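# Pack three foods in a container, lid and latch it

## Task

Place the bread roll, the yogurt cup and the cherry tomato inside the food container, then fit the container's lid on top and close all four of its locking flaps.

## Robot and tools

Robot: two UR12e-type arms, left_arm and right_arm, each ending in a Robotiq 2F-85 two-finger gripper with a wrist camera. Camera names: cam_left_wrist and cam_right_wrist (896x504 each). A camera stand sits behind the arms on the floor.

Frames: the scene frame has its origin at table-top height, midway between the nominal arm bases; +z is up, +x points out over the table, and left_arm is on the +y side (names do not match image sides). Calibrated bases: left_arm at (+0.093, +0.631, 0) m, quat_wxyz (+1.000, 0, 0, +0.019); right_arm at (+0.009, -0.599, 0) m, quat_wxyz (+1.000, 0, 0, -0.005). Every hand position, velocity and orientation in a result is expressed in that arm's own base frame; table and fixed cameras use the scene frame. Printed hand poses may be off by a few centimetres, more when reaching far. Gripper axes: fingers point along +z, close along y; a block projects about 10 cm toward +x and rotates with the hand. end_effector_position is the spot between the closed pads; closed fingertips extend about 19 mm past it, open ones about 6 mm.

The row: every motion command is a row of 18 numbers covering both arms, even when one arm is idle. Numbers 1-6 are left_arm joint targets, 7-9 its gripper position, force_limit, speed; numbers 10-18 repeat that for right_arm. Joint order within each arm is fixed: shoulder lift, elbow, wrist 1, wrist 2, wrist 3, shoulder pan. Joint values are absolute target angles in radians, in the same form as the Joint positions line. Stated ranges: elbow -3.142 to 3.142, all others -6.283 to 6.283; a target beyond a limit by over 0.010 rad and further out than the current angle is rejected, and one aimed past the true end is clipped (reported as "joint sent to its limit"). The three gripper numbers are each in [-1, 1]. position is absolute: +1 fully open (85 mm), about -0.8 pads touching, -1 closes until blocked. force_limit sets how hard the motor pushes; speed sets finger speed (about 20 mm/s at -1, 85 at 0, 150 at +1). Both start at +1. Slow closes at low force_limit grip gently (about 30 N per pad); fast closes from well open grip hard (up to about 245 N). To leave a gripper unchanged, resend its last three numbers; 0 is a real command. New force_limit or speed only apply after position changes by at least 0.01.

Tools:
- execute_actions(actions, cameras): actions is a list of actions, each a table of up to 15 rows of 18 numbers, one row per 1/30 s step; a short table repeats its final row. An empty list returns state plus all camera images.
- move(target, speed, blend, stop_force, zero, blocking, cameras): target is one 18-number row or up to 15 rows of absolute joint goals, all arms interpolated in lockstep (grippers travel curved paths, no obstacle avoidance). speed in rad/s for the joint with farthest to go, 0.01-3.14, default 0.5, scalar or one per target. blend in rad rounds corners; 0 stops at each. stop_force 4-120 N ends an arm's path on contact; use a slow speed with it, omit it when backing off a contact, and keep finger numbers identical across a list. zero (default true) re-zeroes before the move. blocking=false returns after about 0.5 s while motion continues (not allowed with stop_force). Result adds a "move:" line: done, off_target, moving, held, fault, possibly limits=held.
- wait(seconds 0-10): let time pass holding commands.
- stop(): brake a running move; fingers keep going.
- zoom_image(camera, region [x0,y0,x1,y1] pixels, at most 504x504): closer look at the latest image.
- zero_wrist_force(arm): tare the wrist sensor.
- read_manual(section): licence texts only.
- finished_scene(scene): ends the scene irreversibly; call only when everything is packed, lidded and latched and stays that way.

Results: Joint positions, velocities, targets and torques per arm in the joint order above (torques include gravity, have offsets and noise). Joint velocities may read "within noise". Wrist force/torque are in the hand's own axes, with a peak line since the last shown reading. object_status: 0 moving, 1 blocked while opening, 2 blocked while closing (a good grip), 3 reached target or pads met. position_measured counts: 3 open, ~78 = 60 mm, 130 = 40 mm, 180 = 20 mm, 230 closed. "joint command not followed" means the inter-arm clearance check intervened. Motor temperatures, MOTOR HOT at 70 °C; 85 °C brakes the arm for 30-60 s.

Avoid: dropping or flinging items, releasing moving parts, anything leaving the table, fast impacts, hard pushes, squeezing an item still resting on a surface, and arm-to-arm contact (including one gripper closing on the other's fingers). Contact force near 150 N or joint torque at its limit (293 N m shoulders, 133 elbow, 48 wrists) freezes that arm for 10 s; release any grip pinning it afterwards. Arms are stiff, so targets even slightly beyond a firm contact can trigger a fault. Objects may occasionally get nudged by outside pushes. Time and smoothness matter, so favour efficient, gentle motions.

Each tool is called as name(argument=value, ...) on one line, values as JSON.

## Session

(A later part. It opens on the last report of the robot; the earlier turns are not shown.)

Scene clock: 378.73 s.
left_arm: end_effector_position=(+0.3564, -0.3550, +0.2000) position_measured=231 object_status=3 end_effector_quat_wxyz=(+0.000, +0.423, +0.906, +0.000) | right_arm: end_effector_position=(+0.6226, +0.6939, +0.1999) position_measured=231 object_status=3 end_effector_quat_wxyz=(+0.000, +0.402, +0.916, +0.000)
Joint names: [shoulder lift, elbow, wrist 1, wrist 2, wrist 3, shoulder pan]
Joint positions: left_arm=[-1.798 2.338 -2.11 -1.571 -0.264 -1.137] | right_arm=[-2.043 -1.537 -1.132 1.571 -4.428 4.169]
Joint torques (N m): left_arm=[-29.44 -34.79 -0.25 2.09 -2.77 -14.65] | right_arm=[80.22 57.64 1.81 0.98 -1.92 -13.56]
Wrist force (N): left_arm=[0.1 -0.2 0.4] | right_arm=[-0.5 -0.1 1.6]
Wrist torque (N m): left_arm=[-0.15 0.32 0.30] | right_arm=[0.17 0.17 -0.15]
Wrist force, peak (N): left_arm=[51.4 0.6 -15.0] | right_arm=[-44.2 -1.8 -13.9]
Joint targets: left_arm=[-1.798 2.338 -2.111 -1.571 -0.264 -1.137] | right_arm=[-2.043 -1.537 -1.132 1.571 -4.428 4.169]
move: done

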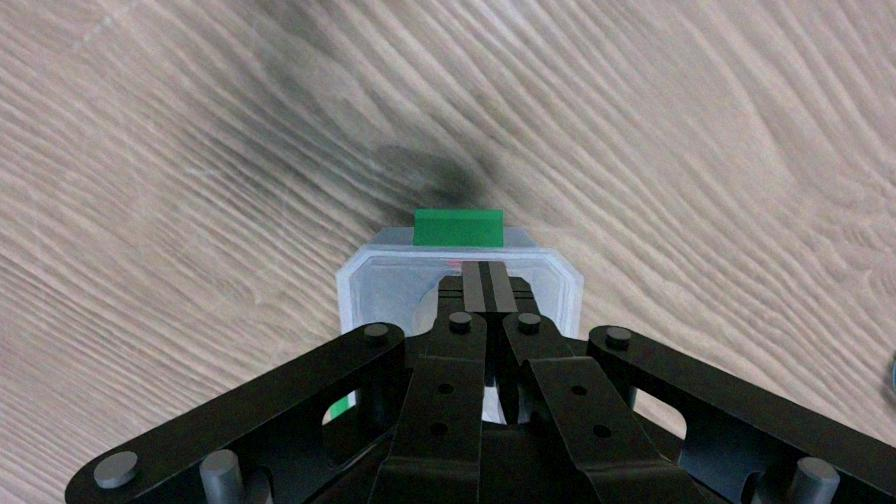

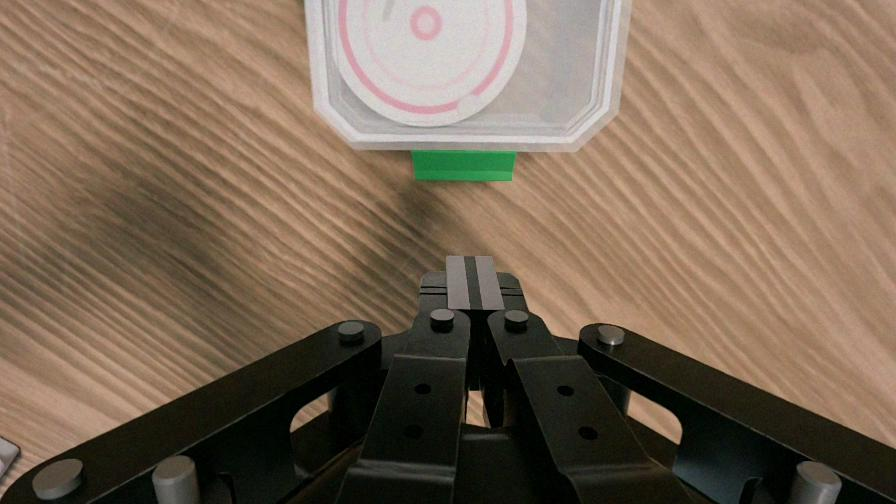

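move(target=[[-1.815,2.3497,-2.1055,-1.5708,-0.2687,-1.1414,-0.85,-0.85,0,-2.042,-1.5385,-1.1319,1.571,-4.4343,4.1625,-0.85,-0.85,0],[-1.6233,2.4767,-2.4242,-1.5708,-0.2687,-1.1414,-0.85,-0.85,0,-2.1278,-1.6142,-0.9704,1.571,-4.4343,4.1625,-0.85,-0.85,0]], speed=[0.2,0.2], stop_force=15, cameras=["all"])

move(target=[-1.5562,2.4559,-2.4705,-1.5708,-0.2579,-1.1306,-0.85,-0.85,0,-2.1462,-1.6171,-0.9491,1.571,-4.408,4.1888,-0.85,-0.85,0], speed=0.03, stop_force=30, cameras=["all"])

Scene clock: 381.93 s.
left_arm: end_effector_position=(+0.3513, -0.3489, +0.0780) position_measured=231 object_status=3 end_effector_quat_wxyz=(+0.000, +0.423, +0.906, +0.000) | right_arm: end_effector_position=(+0.6268, +0.6894, +0.0939) position_measured=231 object_status=3 end_effector_quat_wxyz=(+0.000, +0.402, +0.916, +0.000)
Joint names: [shoulder lift, elbow, wrist 1, wrist 2, wrist 3, shoulder pan]
Joint positions: left_arm=[-1.623 2.477 -2.424 -1.571 -0.269 -1.141] | right_arm=[-2.128 -1.614 -0.97 1.571 -4.434 4.162]
Joint torques (N m): left_arm=[-14.58 -26.38 -7.53 1.91 -2.84 -12.72] | right_arm=[82.09 33.54 8.05 0.36 -2.61 -10.97]
Wrist force (N): left_arm=[0.1 -0.2 0.0] | right_arm=[-0.1 0.5 1.7]
Wrist torque (N m): left_arm=[-0.10 0.29 0.29] | right_arm=[0.24 0.14 -0.17]
Wrist force, peak (N): left_arm=[0.8 -0.5 -1.0] | right_arm=[-1.0 0.2 2.3]
Joint targets: left_arm=[-1.623 2.477 -2.424 -1.571 -0.269 -1.141] | right_arm=[-2.128 -1.614 -0.970 1.571 -4.434 4.162]
move: done

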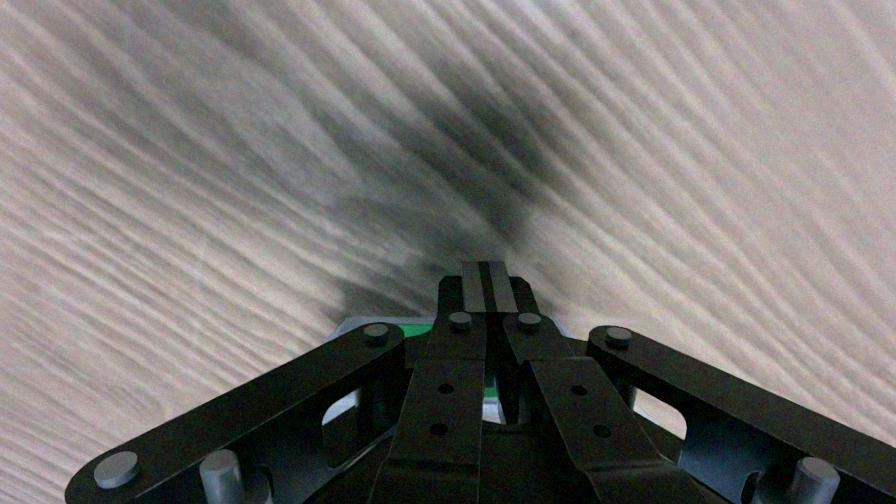

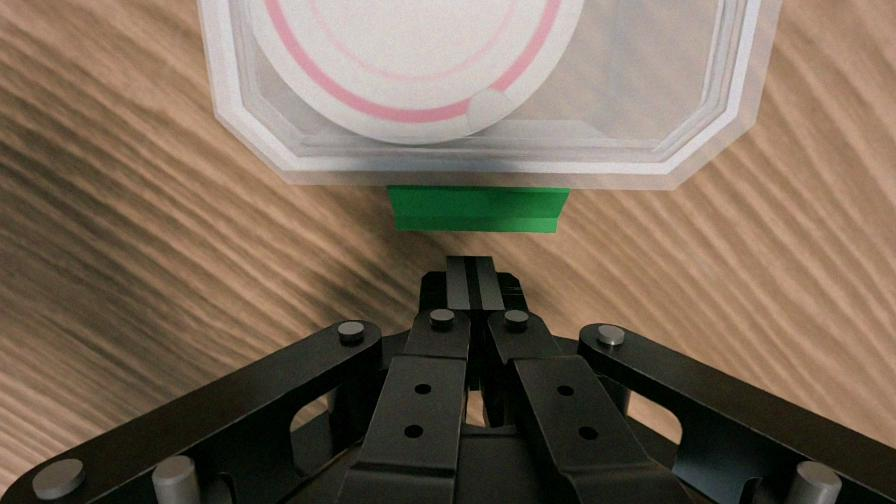

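Scene clock: 384.67 s.
left_arm: end_effector_position=(+0.3601, -0.3593, +0.0666) position_measured=231 object_status=3 end_effector_quat_wxyz=(+0.000, +0.423, +0.906, +0.000) | right_arm: end_effector_position=(+0.6157, +0.7016, +0.0835) position_measured=231 object_status=3 end_effector_quat_wxyz=(+0.000, +0.402, +0.916, +0.000)
Joint names: [shoulder lift, elbow, wrist 1, wrist 2, wrist 3, shoulder pan]
Joint positions: left_arm=[-1.576 2.462 -2.457 -1.571 -0.261 -1.134] | right_arm=[-2.14 -1.616 -0.956 1.571 -4.417 4.18]
Joint torques (N m): left_arm=[-41.29 -45.07 -7.81 1.53 -2.97 -17.43] | right_arm=[88.85 38.13 1.56 8.8 -2.67 8.51]
Wrist force (N): left_arm=[30.9 0.6 -3.7] | right_arm=[-25.2 0.4 -14.6]
Wrist torque (N m): left_arm=[-0.14 0.83 0.13] | right_arm=[0.11 -0.14 -0.25]
Wrist force, peak (N): left_arm=[37.5 -1.1 -9.5] | right_arm=[-31.3 -2.4 -20.9]
Joint targets: left_arm=[-1.576 2.462 -2.457 -1.571 -0.261 -1.134] | right_arm=[-2.140 -1.616 -0.956 1.571 -4.417 4.180]
move: contact (left_arm, right_arm); left_arm: the shoulder lift is farthest, 0.020 rad from its target

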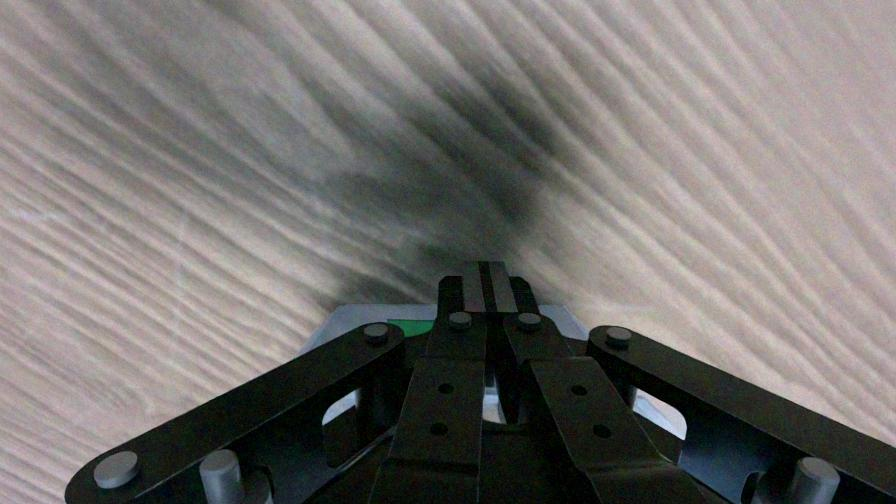

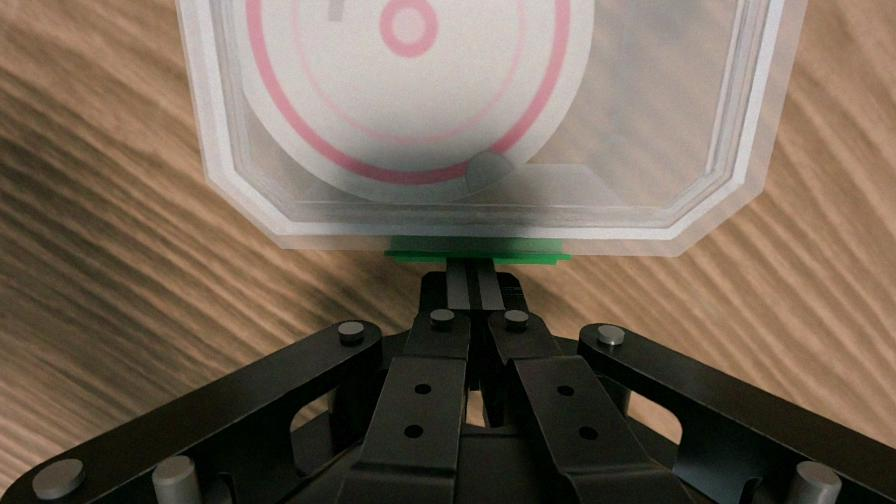

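move(target=[-1.5562,2.4559,-2.4705,-1.5708,-0.2579,-1.1306,-0.85,-0.85,0,-2.1462,-1.6171,-0.9491,1.571,-4.408,4.1888,-0.85,-0.85,0], speed=0.01, stop_force=30, cameras=["all"])

zoom_image(camera="cam_right_wrist", region=[340, 180, 620, 330])

Scene clock: 386.50 s.
left_arm: end_effector_position=(+0.3612, -0.3606, +0.0652) position_measured=231 object_status=3 end_effector_quat_wxyz=(+0.000, +0.423, +0.906, +0.000) | right_arm: end_effector_position=(+0.6152, +0.7022, +0.0830) position_measured=231 object_status=3 end_effector_quat_wxyz=(+0.000, +0.402, +0.915, +0.000)
Joint names: [shoulder lift, elbow, wrist 1, wrist 2, wrist 3, shoulder pan]
Joint positions: left_arm=[-1.57 2.46 -2.461 -1.571 -0.26 -1.133] | right_arm=[-2.14 -1.616 -0.956 1.571 -4.416 4.181]
Joint torques (N m): left_arm=[-36.55 -58.49 -14.31 1.42 -1.33 -15.64] | right_arm=[73.23 33.89 3.34 15.27 -2.12 26.66]
Wrist force (N): left_arm=[60.0 -1.9 -14.1] | right_arm=[-49.5 -5.6 -34.3]
Wrist torque (N m): left_arm=[-0.04 1.09 0.16] | right_arm=[0.28 -0.67 -0.35]
Wrist force, peak (N): left_arm=[62.4 -1.3 -13.0] | right_arm=[-55.0 -6.9 -37.2]
Joint targets: left_arm=[-1.570 2.460 -2.461 -1.571 -0.260 -1.133] | right_arm=[-2.140 -1.616 -0.956 1.571 -4.416 4.181]
move: contact (left_arm, right_arm); left_arm: the shoulder lift is farthest, 0.014 rad from its target

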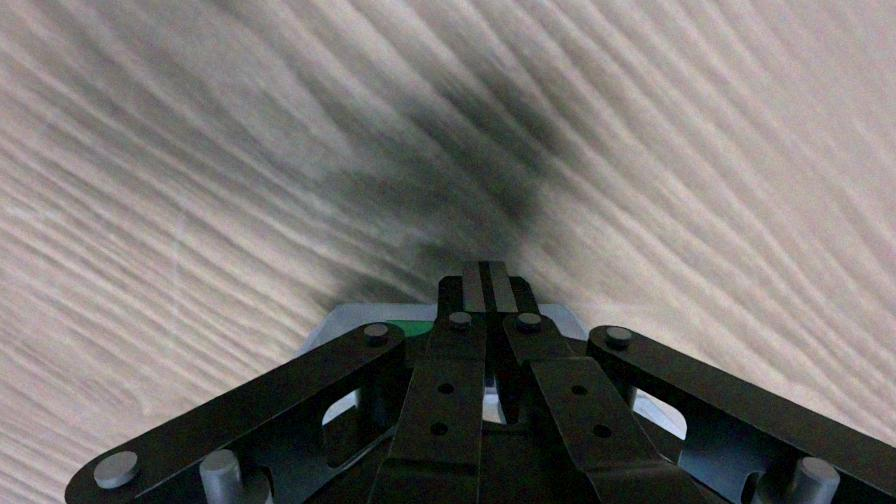

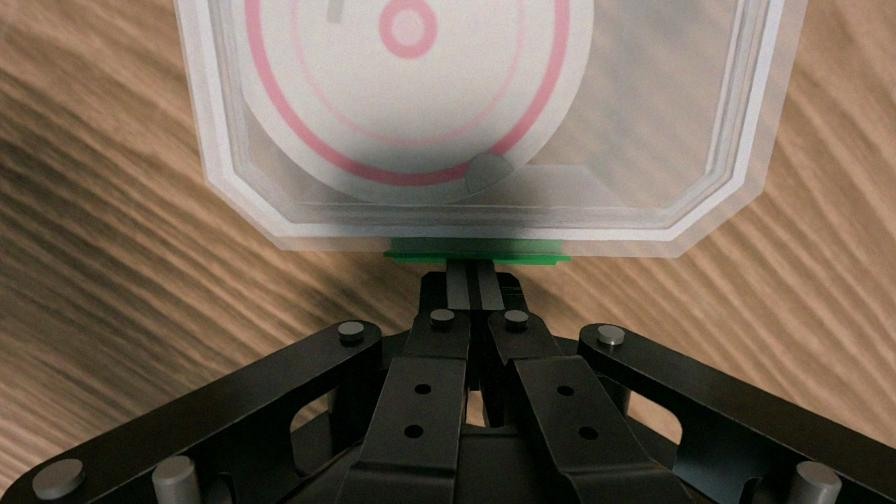

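Scaled by 1.800 from the camera's 896x504 image, which has a finer 1280x720 frame.

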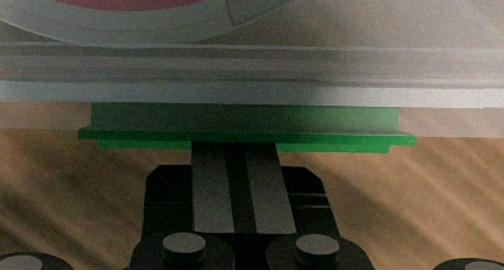

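move(target=[[-1.6233,2.4767,-2.4242,-1.5708,-0.2687,-1.1414,-0.85,-0.85,0,-2.1278,-1.6142,-0.9704,1.571,-4.4343,4.1625,-0.85,-0.85,0],[-1.815,2.3497,-2.1055,-1.5708,-0.2687,-1.1414,-0.85,-0.85,0,-2.042,-1.5385,-1.1319,1.571,-4.4343,4.1625,-0.85,-0.85,0]], speed=[0.1,0.5], cameras=["all"])

zoom_image(camera="cam_right_wrist", region=[300, 80, 660, 280])

zoom_image(camera="cam_left_wrist", region=[300, 180, 660, 380])

Scene clock: 390.13 s.
left_arm: end_effector_position=(+0.3513, -0.3489, +0.2000) position_measured=231 object_status=3 end_effector_quat_wxyz=(+0.000, +0.423, +0.906, +0.000) | right_arm: end_effector_position=(+0.6268, +0.6894, +0.1998) position_measured=231 object_status=3 end_effector_quat_wxyz=(+0.000, +0.402, +0.916, +0.000)
Joint names: [shoulder lift, elbow, wrist 1, wrist 2, wrist 3, shoulder pan]
Joint positions: left_arm=[-1.815 2.35 -2.106 -1.571 -0.269 -1.141] | right_arm=[-2.042 -1.539 -1.132 1.571 -4.434 4.162]
Joint torques (N m): left_arm=[-28.11 -49.26 -0.02 0.83 -2.75 -12.96] | right_arm=[103.02 56.67 2.21 -1.75 -2.29 -13.73]
Wrist force (N): left_arm=[0.3 -0.5 0.2] | right_arm=[-1.7 -0.5 1.0]
Wrist torque (N m): left_arm=[-0.19 0.29 0.31] | right_arm=[0.09 0.36 -0.15]
Wrist force, peak (N): left_arm=[60.3 -1.4 -13.8] | right_arm=[-50.2 -6.0 -34.6]
Joint targets: left_arm=[-1.815 2.350 -2.105 -1.571 -0.269 -1.141] | right_arm=[-2.042 -1.538 -1.132 1.571 -4.434 4.162]
move: done

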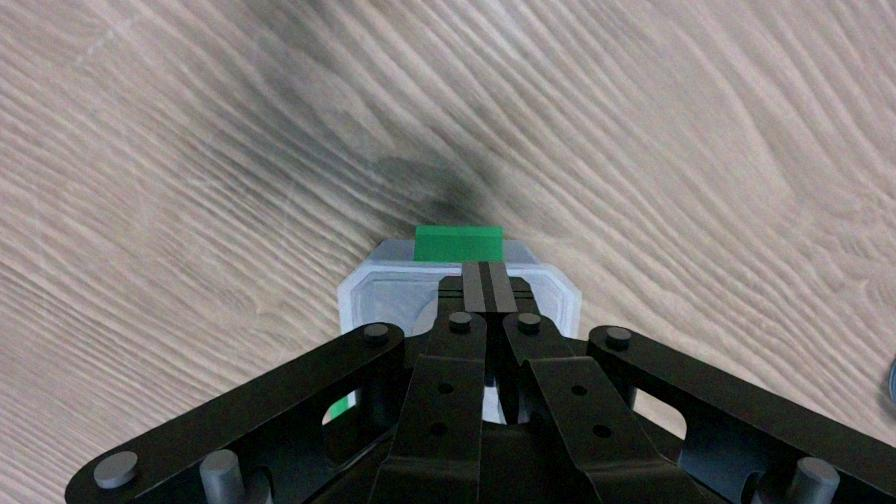

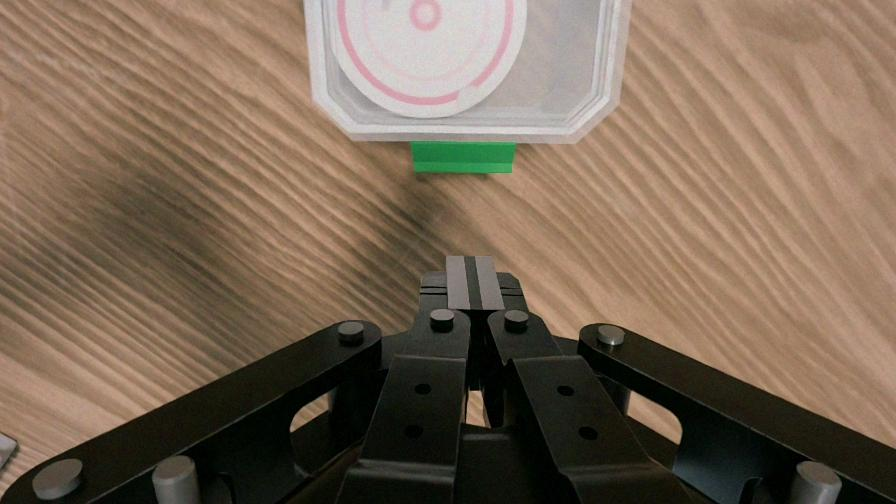

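Scaled by 1.400 from the camera's 896x504 image, which has a finer 1280x720 frame.

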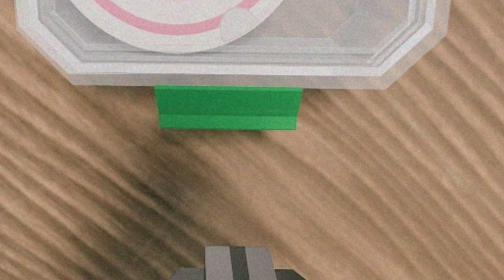

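Scaled by 1.400 from the camera's 896x504 image, which has a finer 1280x720 frame.

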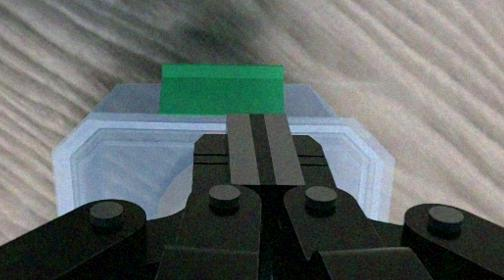

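move(target=[-1.815,2.3497,-2.1055,-1.5708,-0.2687,-1.1414,-0.85,-0.85,0,-1.9316,-1.702,-1.0788,1.571,-2.6696,4.3564,-0.85,-0.85,0], speed=1.2, cameras=["cam_right_wrist"])

zoom_image(camera="cam_right_wrist", region=[230, 50, 680, 300])

Scene clock: 392.57 s.
left_arm: end_effector_position=(+0.3513, -0.3489, +0.2000) position_measured=231 object_status=3 end_effector_quat_wxyz=(+0.000, +0.423, +0.906, +0.000) | right_arm: end_effector_position=(+0.4559, +0.7266, +0.2000) position_measured=231 object_status=3 end_effector_quat_wxyz=(+0.000, +0.932, +0.363, +0.000)
Joint names: [shoulder lift, elbow, wrist 1, wrist 2, wrist 3, shoulder pan]
Joint positions: left_arm=[-1.815 2.35 -2.105 -1.571 -0.269 -1.141] | right_arm=[-1.932 -1.702 -1.079 1.571 -2.67 4.356]
Joint torques (N m): left_arm=[-29.63 -50.42 -0.13 0.57 -2.59 -9.87] | right_arm=[92.66 37.48 7.84 -1.1 2.48 19.46]
Wrist force (N): left_arm=[0.1 -0.2 0.1] | right_arm=[-1.8 -0.1 1.2]
Wrist torque (N m): left_arm=[-0.14 0.32 0.31] | right_arm=[0.20 0.38 -0.33]
Wrist force, peak (N): left_arm=[0.1 -0.7 0.3] | right_arm=[-3.1 -0.3 0.6]
Joint targets: left_arm=[-1.815 2.350 -2.105 -1.571 -0.269 -1.141] | right_arm=[-1.932 -1.702 -1.079 1.571 -2.670 4.356]
move: done
Images, in order (width x height): cam_right_wrist 896x504.

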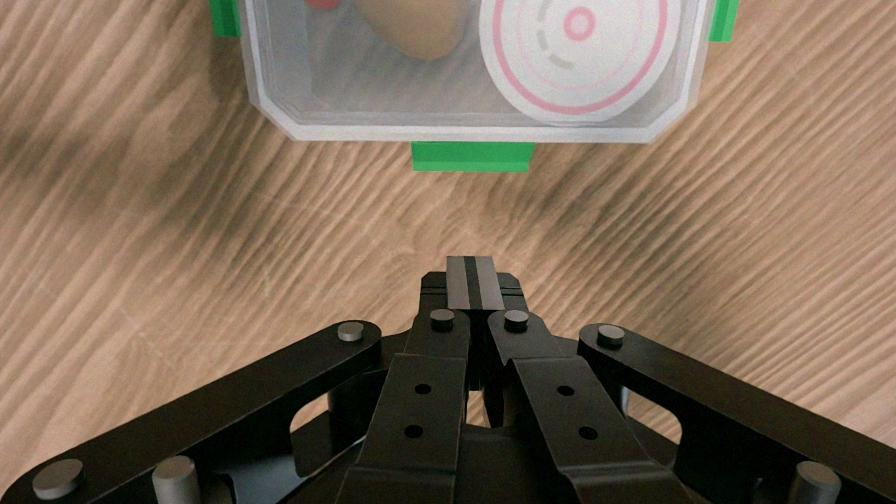

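Scaled by 1.120 from the camera's 896x504 image, which has a finer 1280x720 frame.

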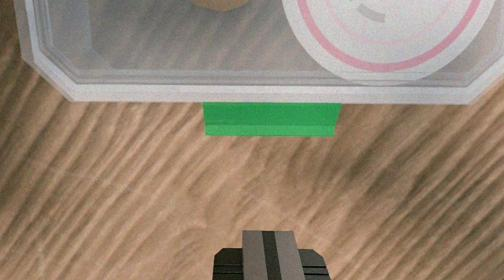

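move(target=[[-1.5263,2.0973,-2.1418,-1.5708,1.5241,-0.9193,-0.85,-0.85,0,-1.9316,-1.702,-1.0788,1.571,-2.6696,4.3564,-0.85,-0.85,0],[-1.4244,2.1947,-2.3411,-1.5708,1.4544,-0.989,-0.85,-0.85,0,-2.0605,-1.6701,-0.9818,1.571,-2.6949,4.3311,-0.85,-0.85,0]], speed=[1.2,0.2])

move(target=[-1.3577,2.2244,-2.4375,-1.5708,1.4544,-0.989,-0.85,-0.85,0,-2.1037,-1.696,-0.9127,1.571,-2.6949,4.3311,-0.85,-0.85,0], speed=0.03, stop_force=20, cameras=["all"])

Scene clock: 396.70 s.
left_arm: end_effector_position=(+0.4926, -0.4182, +0.1210) position_measured=231 object_status=3 end_effector_quat_wxyz=(+0.000, +0.940, +0.342, +0.000) | right_arm: end_effector_position=(+0.4783, +0.7460, +0.1491) position_measured=231 object_status=3 end_effector_quat_wxyz=(+0.000, +0.932, +0.363, +0.000)
Joint names: [shoulder lift, elbow, wrist 1, wrist 2, wrist 3, shoulder pan]
Joint positions: left_arm=[-1.442 2.178 -2.306 -1.571 1.467 -0.977] | right_arm=[-2.015 -1.681 -1.016 1.571 -2.686 4.34]
Joint torques (N m): left_arm=[-32.61 -30.13 -7.48 -0.07 -2.98 -12.46] | right_arm=[96.75 34.66 1.67 0.64 1.6 20.06]
Wrist force (N): left_arm=[0.1 -0.1 0.2] | right_arm=[-1.9 -0.5 1.3]
Wrist torque (N m): left_arm=[-0.09 0.30 0.29] | right_arm=[0.09 0.44 -0.34]
Wrist force, peak (N): left_arm=[1.3 0.0 -1.4] | right_arm=[-0.6 -0.2 7.2]
Joint targets: left_arm=[-1.442 2.178 -2.306 -1.571 1.467 -0.977] | right_arm=[-2.015 -1.681 -1.016 1.571 -2.686 4.340]
move: held (right_arm; a check stopped the path), off_target (left_arm; braked when a check withheld steps of right_arm); path passed 1 of 2 targets; limits=held; left_arm: the wrist 1 is farthest, 0.035 rad from its target; right_arm: the shoulder lift is farthest, 0.046 rad from its target
joint command not followed: on one or more control steps a check withheld the commanded joint targets of the right arm, and it was not sent them on those steps.
cause: the commanded joint targets, or the way to them, would bring a part of the robot too close to another arm (this arm's gripper and the left arm's gripper, along the way the arms are being sent, or toward where that arm still pushes).

Scene clock: 398.77 s.
left_arm: end_effector_position=(+0.4917, -0.4193, +0.1104) position_measured=231 object_status=3 end_effector_quat_wxyz=(+0.000, +0.940, +0.342, +0.000) | right_arm: end_effector_position=(+0.4799, +0.7476, +0.1394) position_measured=231 object_status=3 end_effector_quat_wxyz=(+0.000, +0.932, +0.363, +0.000)
Joint names: [shoulder lift, elbow, wrist 1, wrist 2, wrist 3, shoulder pan]
Joint positions: left_arm=[-1.428 2.186 -2.329 -1.571 1.465 -0.979] | right_arm=[-2.026 -1.683 -1.003 1.571 -2.687 4.339]
Joint torques (N m): left_arm=[-32.38 -30.72 -7.24 -0.69 -2.9 -17.09] | right_arm=[97.57 53.93 1.88 0.32 0.94 16.75]
Wrist force (N): left_arm=[0.1 0.2 0.2] | right_arm=[-2.0 -0.1 0.7]
Wrist torque (N m): left_arm=[-0.04 0.31 0.29] | right_arm=[0.16 0.46 -0.21]
Wrist force, peak (N): left_arm=[0.2 -0.2 0.8] | right_arm=[-1.9 0.0 2.4]
Joint targets: left_arm=[-1.428 2.186 -2.329 -1.571 1.465 -0.979] | right_arm=[-2.026 -1.683 -1.003 1.571 -2.687 4.339]
move: held (right_arm; a check stopped the path), off_target (left_arm; braked when a check withheld steps of right_arm); limits=held; left_arm: the wrist 1 is farthest, 0.109 rad from its target; right_arm: the wrist 1 is farthest, 0.090 rad from its target
joint command not followed: on one or more control steps a check withheld the commanded joint targets of the right arm, and it was not sent them on those steps.
cause: the commanded joint targets, or the way to them, would bring a part of the robot too close to another arm (this arm's gripper and the left arm's gripper, along the way the arms are being sent, or toward where that arm still pushes).

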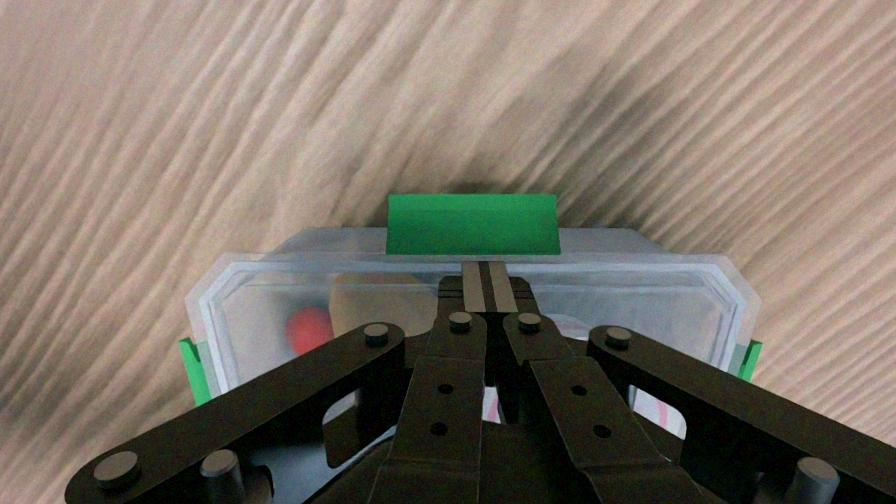

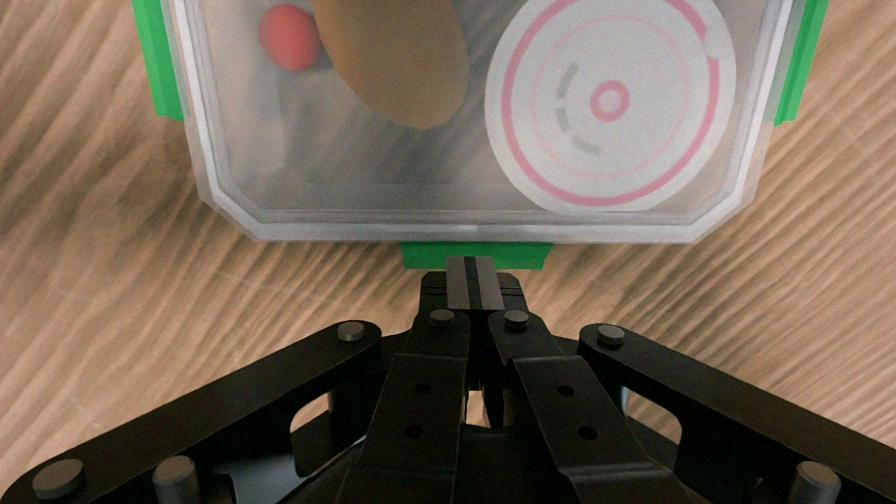

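move(target=[[-1.5263,2.0973,-2.1418,-1.5708,1.5241,-0.9193,-0.85,-0.85,0,-1.9316,-1.702,-1.0788,1.571,-2.6696,4.3564,-0.85,-0.85,0],[-1.7983,2.338,-2.1105,-1.5708,-0.2642,-1.1369,-0.85,-0.85,0,-1.9316,-1.702,-1.0788,1.571,-2.6696,4.3564,-0.85,-0.85,0],[-1.5918,2.378,-2.357,-1.5708,-0.2454,-1.1181,-0.85,-0.85,0,-2.0427,-1.5373,-1.1324,1.571,-4.4279,4.1689,-0.85,-0.85,0],[-1.5918,2.378,-2.357,-1.5708,-0.2454,-1.1181,-0.85,-0.85,0,-2.1122,-1.586,-1.0142,1.571,-4.3847,4.2121,-0.85,-0.85,0]], speed=[0.3,1.2,1.0,0.3])

move(target=[-1.5112,2.4132,-2.4728,-1.5708,-0.2454,-1.1181,-0.85,-0.85,0,-2.153,-1.6118,-0.9476,1.571,-4.3847,4.2121,-0.85,-0.85,0], speed=0.03, stop_force=15, cameras=["all"])

Scene clock: 405.77 s.
left_arm: end_effector_position=(+0.3800, -0.3832, +0.1049) position_measured=231 object_status=3 end_effector_quat_wxyz=(+0.000, +0.423, +0.906, +0.000) | right_arm: end_effector_position=(+0.5945, +0.7245, +0.1200) position_measured=231 object_status=3 end_effector_quat_wxyz=(+0.000, +0.402, +0.916, +0.000)
Joint names: [shoulder lift, elbow, wrist 1, wrist 2, wrist 3, shoulder pan]
Joint positions: left_arm=[-1.592 2.378 -2.357 -1.571 -0.245 -1.118] | right_arm=[-2.112 -1.586 -1.014 1.571 -4.385 4.212]
Joint torques (N m): left_arm=[-18.94 -29.56 -7.52 -1.99 2.4 14.28] | right_arm=[79.33 35.21 7.87 0.06 1.82 18.12]
Wrist force (N): left_arm=[0.2 -0.2 0.4] | right_arm=[-2.0 -0.2 1.2]
Wrist torque (N m): left_arm=[-0.14 0.32 0.15] | right_arm=[0.09 0.48 -0.31]
Wrist force, peak (N): left_arm=[-0.7 -0.3 2.1] | right_arm=[-4.2 -0.3 -1.1]
Joint targets: left_arm=[-1.592 2.378 -2.357 -1.571 -0.245 -1.118] | right_arm=[-2.112 -1.586 -1.014 1.571 -4.385 4.212]
move: done

Scene clock: 409.23 s.
left_arm: end_effector_position=(+0.3803, -0.3836, +0.0937) position_measured=231 object_status=3 end_effector_quat_wxyz=(+0.000, +0.423, +0.906, +0.000) | right_arm: end_effector_position=(+0.5947, +0.7248, +0.0944) position_measured=231 object_status=3 end_effector_quat_wxyz=(+0.000, +0.402, +0.916, +0.000)
Joint names: [shoulder lift, elbow, wrist 1, wrist 2, wrist 3, shoulder pan]
Joint positions: left_arm=[-1.572 2.387 -2.386 -1.571 -0.245 -1.118] | right_arm=[-2.135 -1.601 -0.976 1.571 -4.385 4.212]
Joint torques (N m): left_arm=[-32.54 -36.37 -0.08 -2.01 2.68 3.65] | right_arm=[88.09 43.79 0.66 0.23 2.11 19.08]
Wrist force (N): left_arm=[4.0 0.3 -16.5] | right_arm=[-2.7 -2.7 -16.6]
Wrist torque (N m): left_arm=[-0.17 0.34 0.15] | right_arm=[0.14 0.29 -0.30]
Wrist force, peak (N): left_arm=[8.1 1.1 -27.0] | right_arm=[-4.2 -7.4 -25.0]
Joint targets: left_arm=[-1.572 2.387 -2.386 -1.571 -0.245 -1.118] | right_arm=[-2.135 -1.601 -0.976 1.571 -4.385 4.212]
move: contact (left_arm, right_arm); left_arm: the wrist 1 is farthest, 0.087 rad from its target; right_arm: the wrist 1 is farthest, 0.029 rad from its target

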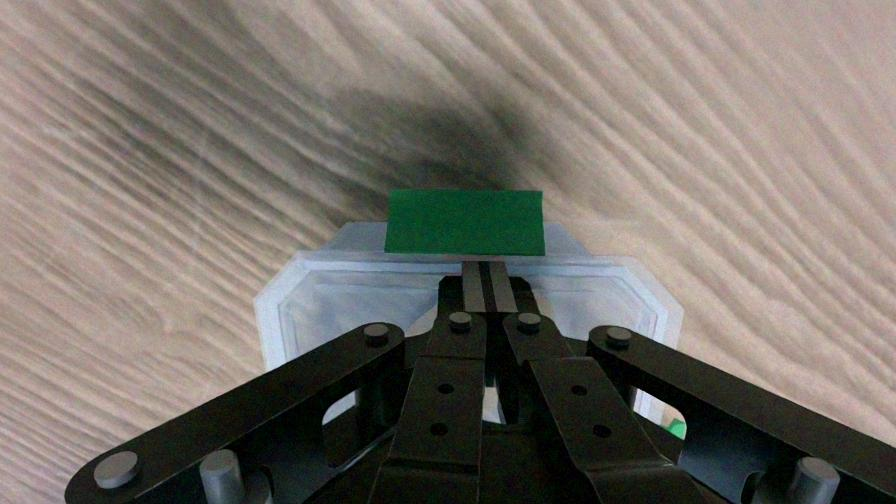

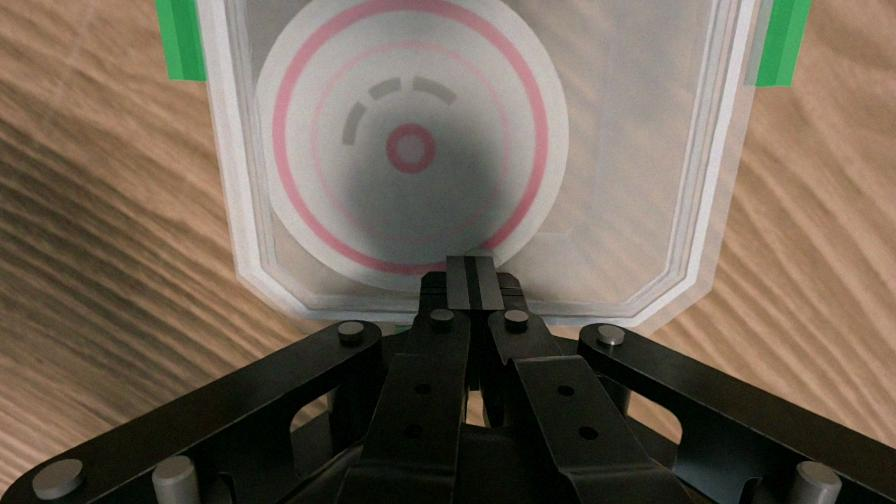

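zoom_image(camera="cam_right_wrist", region=[190, 150, 450, 350])

zoom_image(camera="cam_right_wrist", region=[530, 150, 790, 350])

Scaled by 1.938 from the camera's 896x504 image, which has a finer 1280x720 frame.

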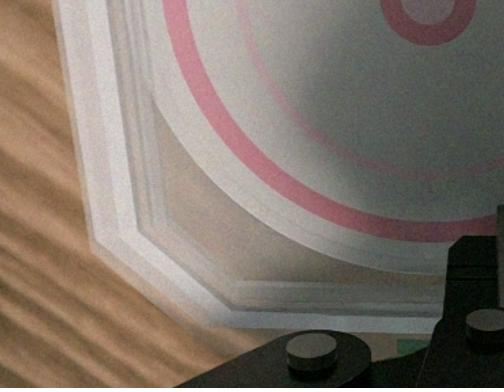

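Scaled by 1.938 from the camera's 896x504 image, which has a finer 1280x720 frame.

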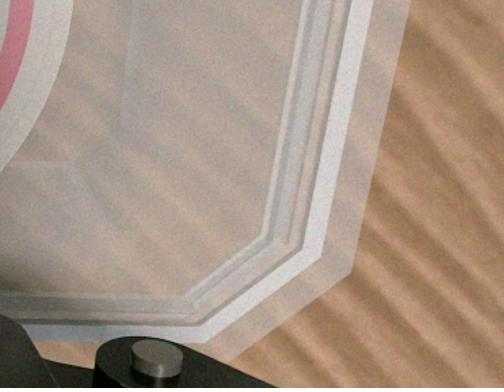

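move(target=[[-1.7983,2.338,-2.1105,-1.5708,-0.2642,-1.1369,-0.85,-0.85,0,-2.0427,-1.5373,-1.1324,1.571,-4.4279,4.1689,-0.85,-0.85,0],[-1.7983,2.338,-2.1105,-1.5708,-0.2642,-1.1369,1,-0.85,0,-1.9316,-1.702,-1.0788,1.571,-2.6696,4.3564,-0.85,-0.85,0],[-1.531,2.1022,-2.142,-1.5708,1.5023,-0.9411,1,-0.85,0,-1.9316,-1.702,-1.0788,1.571,-2.6696,4.3564,-0.85,-0.85,0]], speed=[0.3,1.2,1.0], cameras=["all"])

move(target=[[-1.37,2.2064,-2.4072,-1.5708,1.5023,-0.9411,1,-0.85,0,-1.9316,-1.702,-1.0788,1.571,-2.6696,4.3564,-0.85,-0.85,0],[-1.3726,2.2097,-2.4079,-1.5708,1.4878,-0.9556,1,-0.85,0,-1.9316,-1.702,-1.0788,1.571,-2.6696,4.3564,-0.85,-0.85,0]], speed=[0.2,0.02], stop_force=10, cameras=["all"])

Scene clock: 417.50 s.
left_arm: end_effector_position=(+0.5088, -0.4026, +0.2000) position_measured=3 object_status=3 end_effector_quat_wxyz=(+0.000, +0.940, +0.342, +0.000) | right_arm: end_effector_position=(+0.4559, +0.7266, +0.2000) position_measured=231 object_status=3 end_effector_quat_wxyz=(+0.000, +0.932, +0.363, +0.000)
Joint names: [shoulder lift, elbow, wrist 1, wrist 2, wrist 3, shoulder pan]
Joint positions: left_arm=[-1.531 2.102 -2.142 -1.571 1.502 -0.941] | right_arm=[-1.932 -1.702 -1.079 1.571 -2.67 4.356]
Joint torques (N m): left_arm=[-28.6 -48.58 -7.41 -3.46 3.02 14.6] | right_arm=[92.34 35.82 7.65 -0.76 1.81 17.97]
Wrist force (N): left_arm=[0.4 -0.2 0.3] | right_arm=[-1.9 -0.1 1.5]
Wrist torque (N m): left_arm=[-0.12 0.25 0.17] | right_arm=[0.20 0.39 -0.33]
Wrist force, peak (N): left_arm=[3.9 0.1 -17.6] | right_arm=[-3.3 -3.5 -17.9]
Joint targets: left_arm=[-1.531 2.102 -2.142 -1.571 1.502 -0.941] | right_arm=[-1.932 -1.702 -1.079 1.571 -2.670 4.356]
move: done

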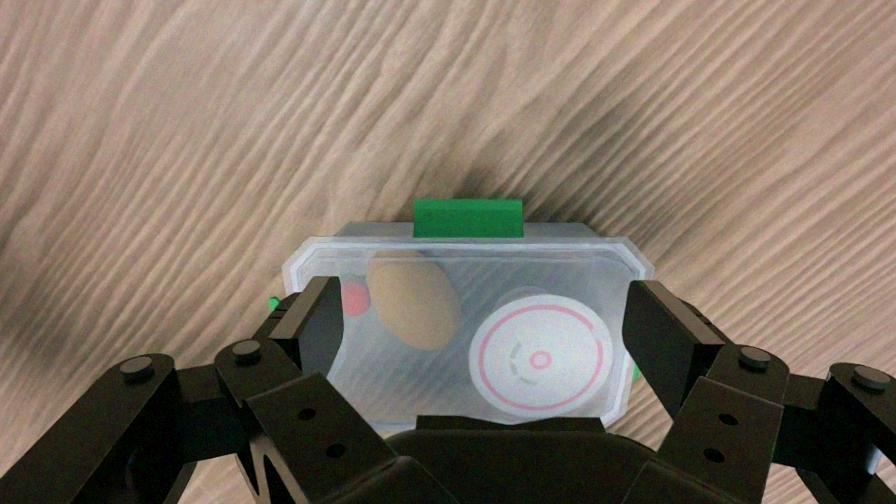

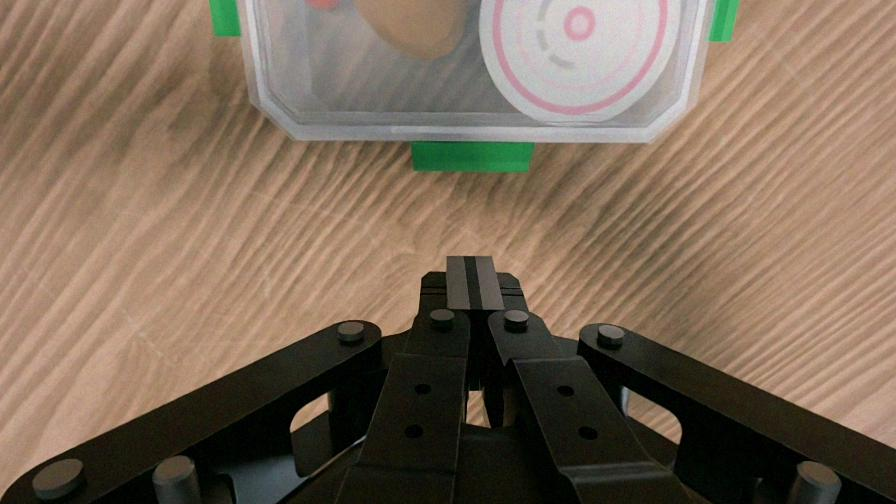

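Scene clock: 420.40 s.
left_arm: end_effector_position=(+0.5019, -0.4084, +0.0730) position_measured=3 object_status=3 end_effector_quat_wxyz=(+0.000, +0.940, +0.342, +0.000) | right_arm: end_effector_position=(+0.4559, +0.7266, +0.2000) position_measured=231 object_status=3 end_effector_quat_wxyz=(+0.000, +0.932, +0.363, +0.000)
Joint names: [shoulder lift, elbow, wrist 1, wrist 2, wrist 3, shoulder pan]
Joint positions: left_arm=[-1.373 2.21 -2.408 -1.571 1.488 -0.956] | right_arm=[-1.932 -1.702 -1.079 1.571 -2.67 4.356]
Joint torques (N m): left_arm=[-55.74 -26.78 -7.39 -3.33 -2.66 -16.8] | right_arm=[92.47 36.29 7.52 -0.96 1.47 18.54]
Wrist force (N): left_arm=[1.7 0.4 -0.4] | right_arm=[-2.2 -0.3 0.7]
Wrist torque (N m): left_arm=[-0.06 0.28 0.23] | right_arm=[0.16 0.44 -0.33]
Wrist force, peak (N): left_arm=[2.0 0.0 0.8] | right_arm=[-2.4 0.0 0.9]
Joint targets: left_arm=[-1.373 2.210 -2.408 -1.571 1.488 -0.956] | right_arm=[-1.932 -1.702 -1.079 1.571 -2.670 4.356]
move: done

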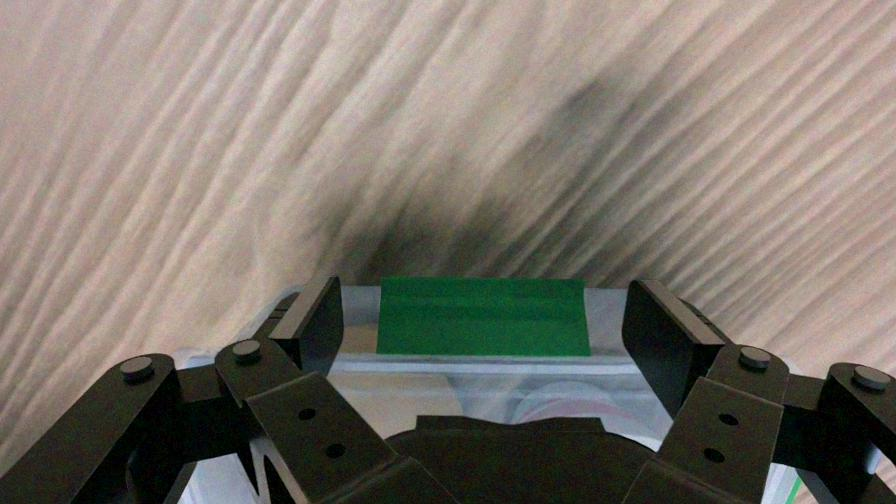

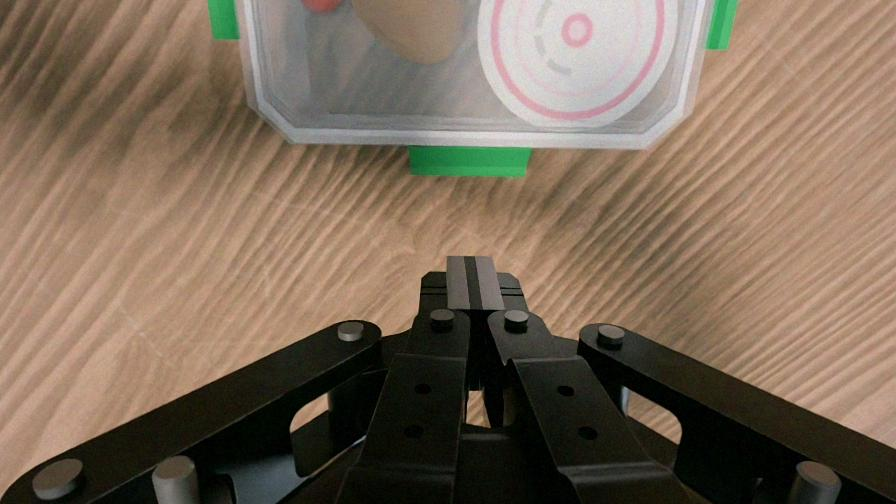

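zoom_image(camera="cam_right_wrist", region=[230, 60, 430, 180])

zoom_image(camera="cam_right_wrist", region=[530, 60, 730, 180])

zoom_image(camera="cam_left_wrist", region=[330, 260, 650, 440])

Scaled by 2.520 from the camera's 896x504 image, which has a finer 1280x720 frame.

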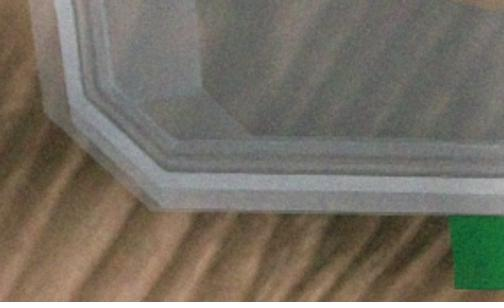

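Scaled by 2.520 from the camera's 896x504 image, which has a finer 1280x720 frame.

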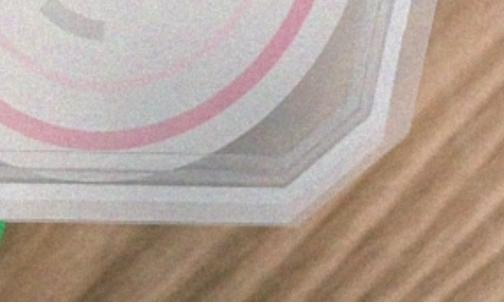

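Scaled by 1.575 from the camera's 896x504 image, which has a finer 1280x720 frame.

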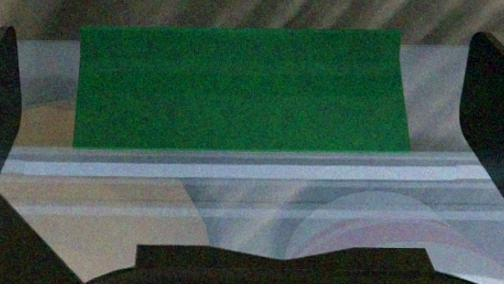

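move(target=[[-1.37,2.2064,-2.4072,-1.5708,1.5023,-0.9411,1,-0.85,0,-1.9316,-1.702,-1.0788,1.571,-2.6696,4.3564,-0.85,-0.85,0],[-1.531,2.1022,-2.142,-1.5708,1.5023,-0.9411,1,-0.85,0,-1.9316,-1.702,-1.0788,1.571,-2.6696,4.3564,-0.85,-0.85,0],[-1.7983,2.338,-2.1105,-1.5708,-0.2642,-1.1369,-0.85,-0.85,0,-1.9316,-1.702,-1.0788,1.571,-2.6696,4.3564,-0.85,-0.85,0],[-1.5918,2.378,-2.357,-1.5708,-0.2454,-1.1181,-0.85,-0.85,0,-2.0427,-1.5373,-1.1324,1.571,-4.4279,4.1689,-0.85,-0.85,0],[-1.5918,2.378,-2.357,-1.5708,-0.2454,-1.1181,-0.85,-0.85,0,-2.1122,-1.586,-1.0142,1.571,-4.3847,4.2121,-0.85,-0.85,0]], speed=[0.1,0.4,1.2,1.0,0.3])

move(target=[-1.5112,2.4132,-2.4728,-1.5708,-0.2454,-1.1181,-0.85,-0.85,0,-2.153,-1.6118,-0.9476,1.571,-4.3847,4.2121,-0.85,-0.85,0], speed=0.02, stop_force=15, cameras=["all"])

Scene clock: 429.60 s.
left_arm: end_effector_position=(+0.3800, -0.3832, +0.1049) position_measured=231 object_status=3 end_effector_quat_wxyz=(+0.000, +0.423, +0.906, +0.000) | right_arm: end_effector_position=(+0.5945, +0.7245, +0.1200) position_measured=231 object_status=3 end_effector_quat_wxyz=(+0.000, +0.402, +0.916, +0.000)
Joint names: [shoulder lift, elbow, wrist 1, wrist 2, wrist 3, shoulder pan]
Joint positions: left_arm=[-1.592 2.378 -2.357 -1.571 -0.245 -1.118] | right_arm=[-2.112 -1.586 -1.014 1.571 -4.385 4.212]
Joint torques (N m): left_arm=[-17.39 -28.61 -7.39 -3.57 2.92 14.81] | right_arm=[83.03 35.67 6.85 -1.19 1.49 17.77]
Wrist force (N): left_arm=[0.3 -0.1 0.3] | right_arm=[-1.7 -0.2 1.8]
Wrist torque (N m): left_arm=[-0.13 0.30 0.16] | right_arm=[0.10 0.42 -0.31]
Wrist force, peak (N): left_arm=[2.2 0.3 0.7] | right_arm=[-1.1 -0.4 4.2]
Joint targets: left_arm=[-1.592 2.378 -2.357 -1.571 -0.245 -1.118] | right_arm=[-2.112 -1.586 -1.014 1.571 -4.385 4.212]
move: done

Scene clock: 434.13 s.
left_arm: end_effector_position=(+0.3803, -0.3836, +0.0937) position_measured=231 object_status=3 end_effector_quat_wxyz=(+0.000, +0.423, +0.906, +0.000) | right_arm: end_effector_position=(+0.5947, +0.7248, +0.0946) position_measured=231 object_status=3 end_effector_quat_wxyz=(+0.000, +0.402, +0.916, +0.000)
Joint names: [shoulder lift, elbow, wrist 1, wrist 2, wrist 3, shoulder pan]
Joint positions: left_arm=[-1.572 2.387 -2.386 -1.571 -0.245 -1.118] | right_arm=[-2.135 -1.6 -0.977 1.571 -4.385 4.212]
Joint torques (N m): left_arm=[-32.3 -34.15 -0.69 -3.36 2.72 2.85] | right_arm=[91.69 43.79 0.28 -1.22 1.86 18.65]
Wrist force (N): left_arm=[4.4 0.3 -18.4] | right_arm=[-2.9 -3.4 -16.7]
Wrist torque (N m): left_arm=[-0.24 0.35 0.14] | right_arm=[0.00 0.36 -0.29]
Wrist force, peak (N): left_arm=[6.9 1.7 -24.4] | right_arm=[-3.6 -5.9 -19.8]
Joint targets: left_arm=[-1.572 2.387 -2.386 -1.571 -0.245 -1.118] | right_arm=[-2.135 -1.600 -0.977 1.571 -4.385 4.212]
move: contact (left_arm, right_arm); left_arm: the wrist 1 is farthest, 0.087 rad from its target; right_arm: the wrist 1 is farthest, 0.029 rad from its target

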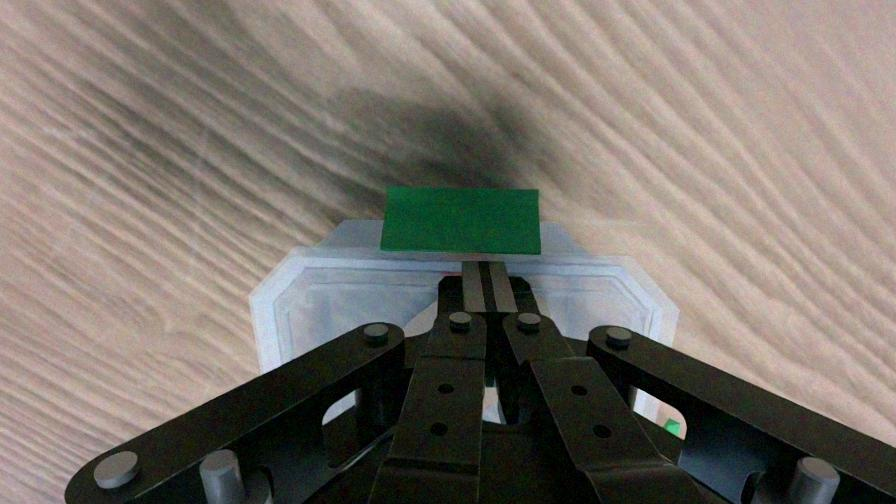

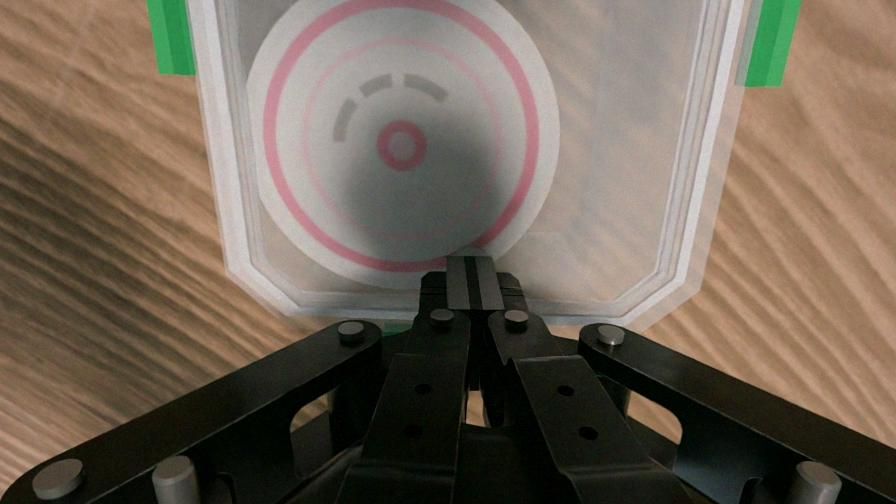

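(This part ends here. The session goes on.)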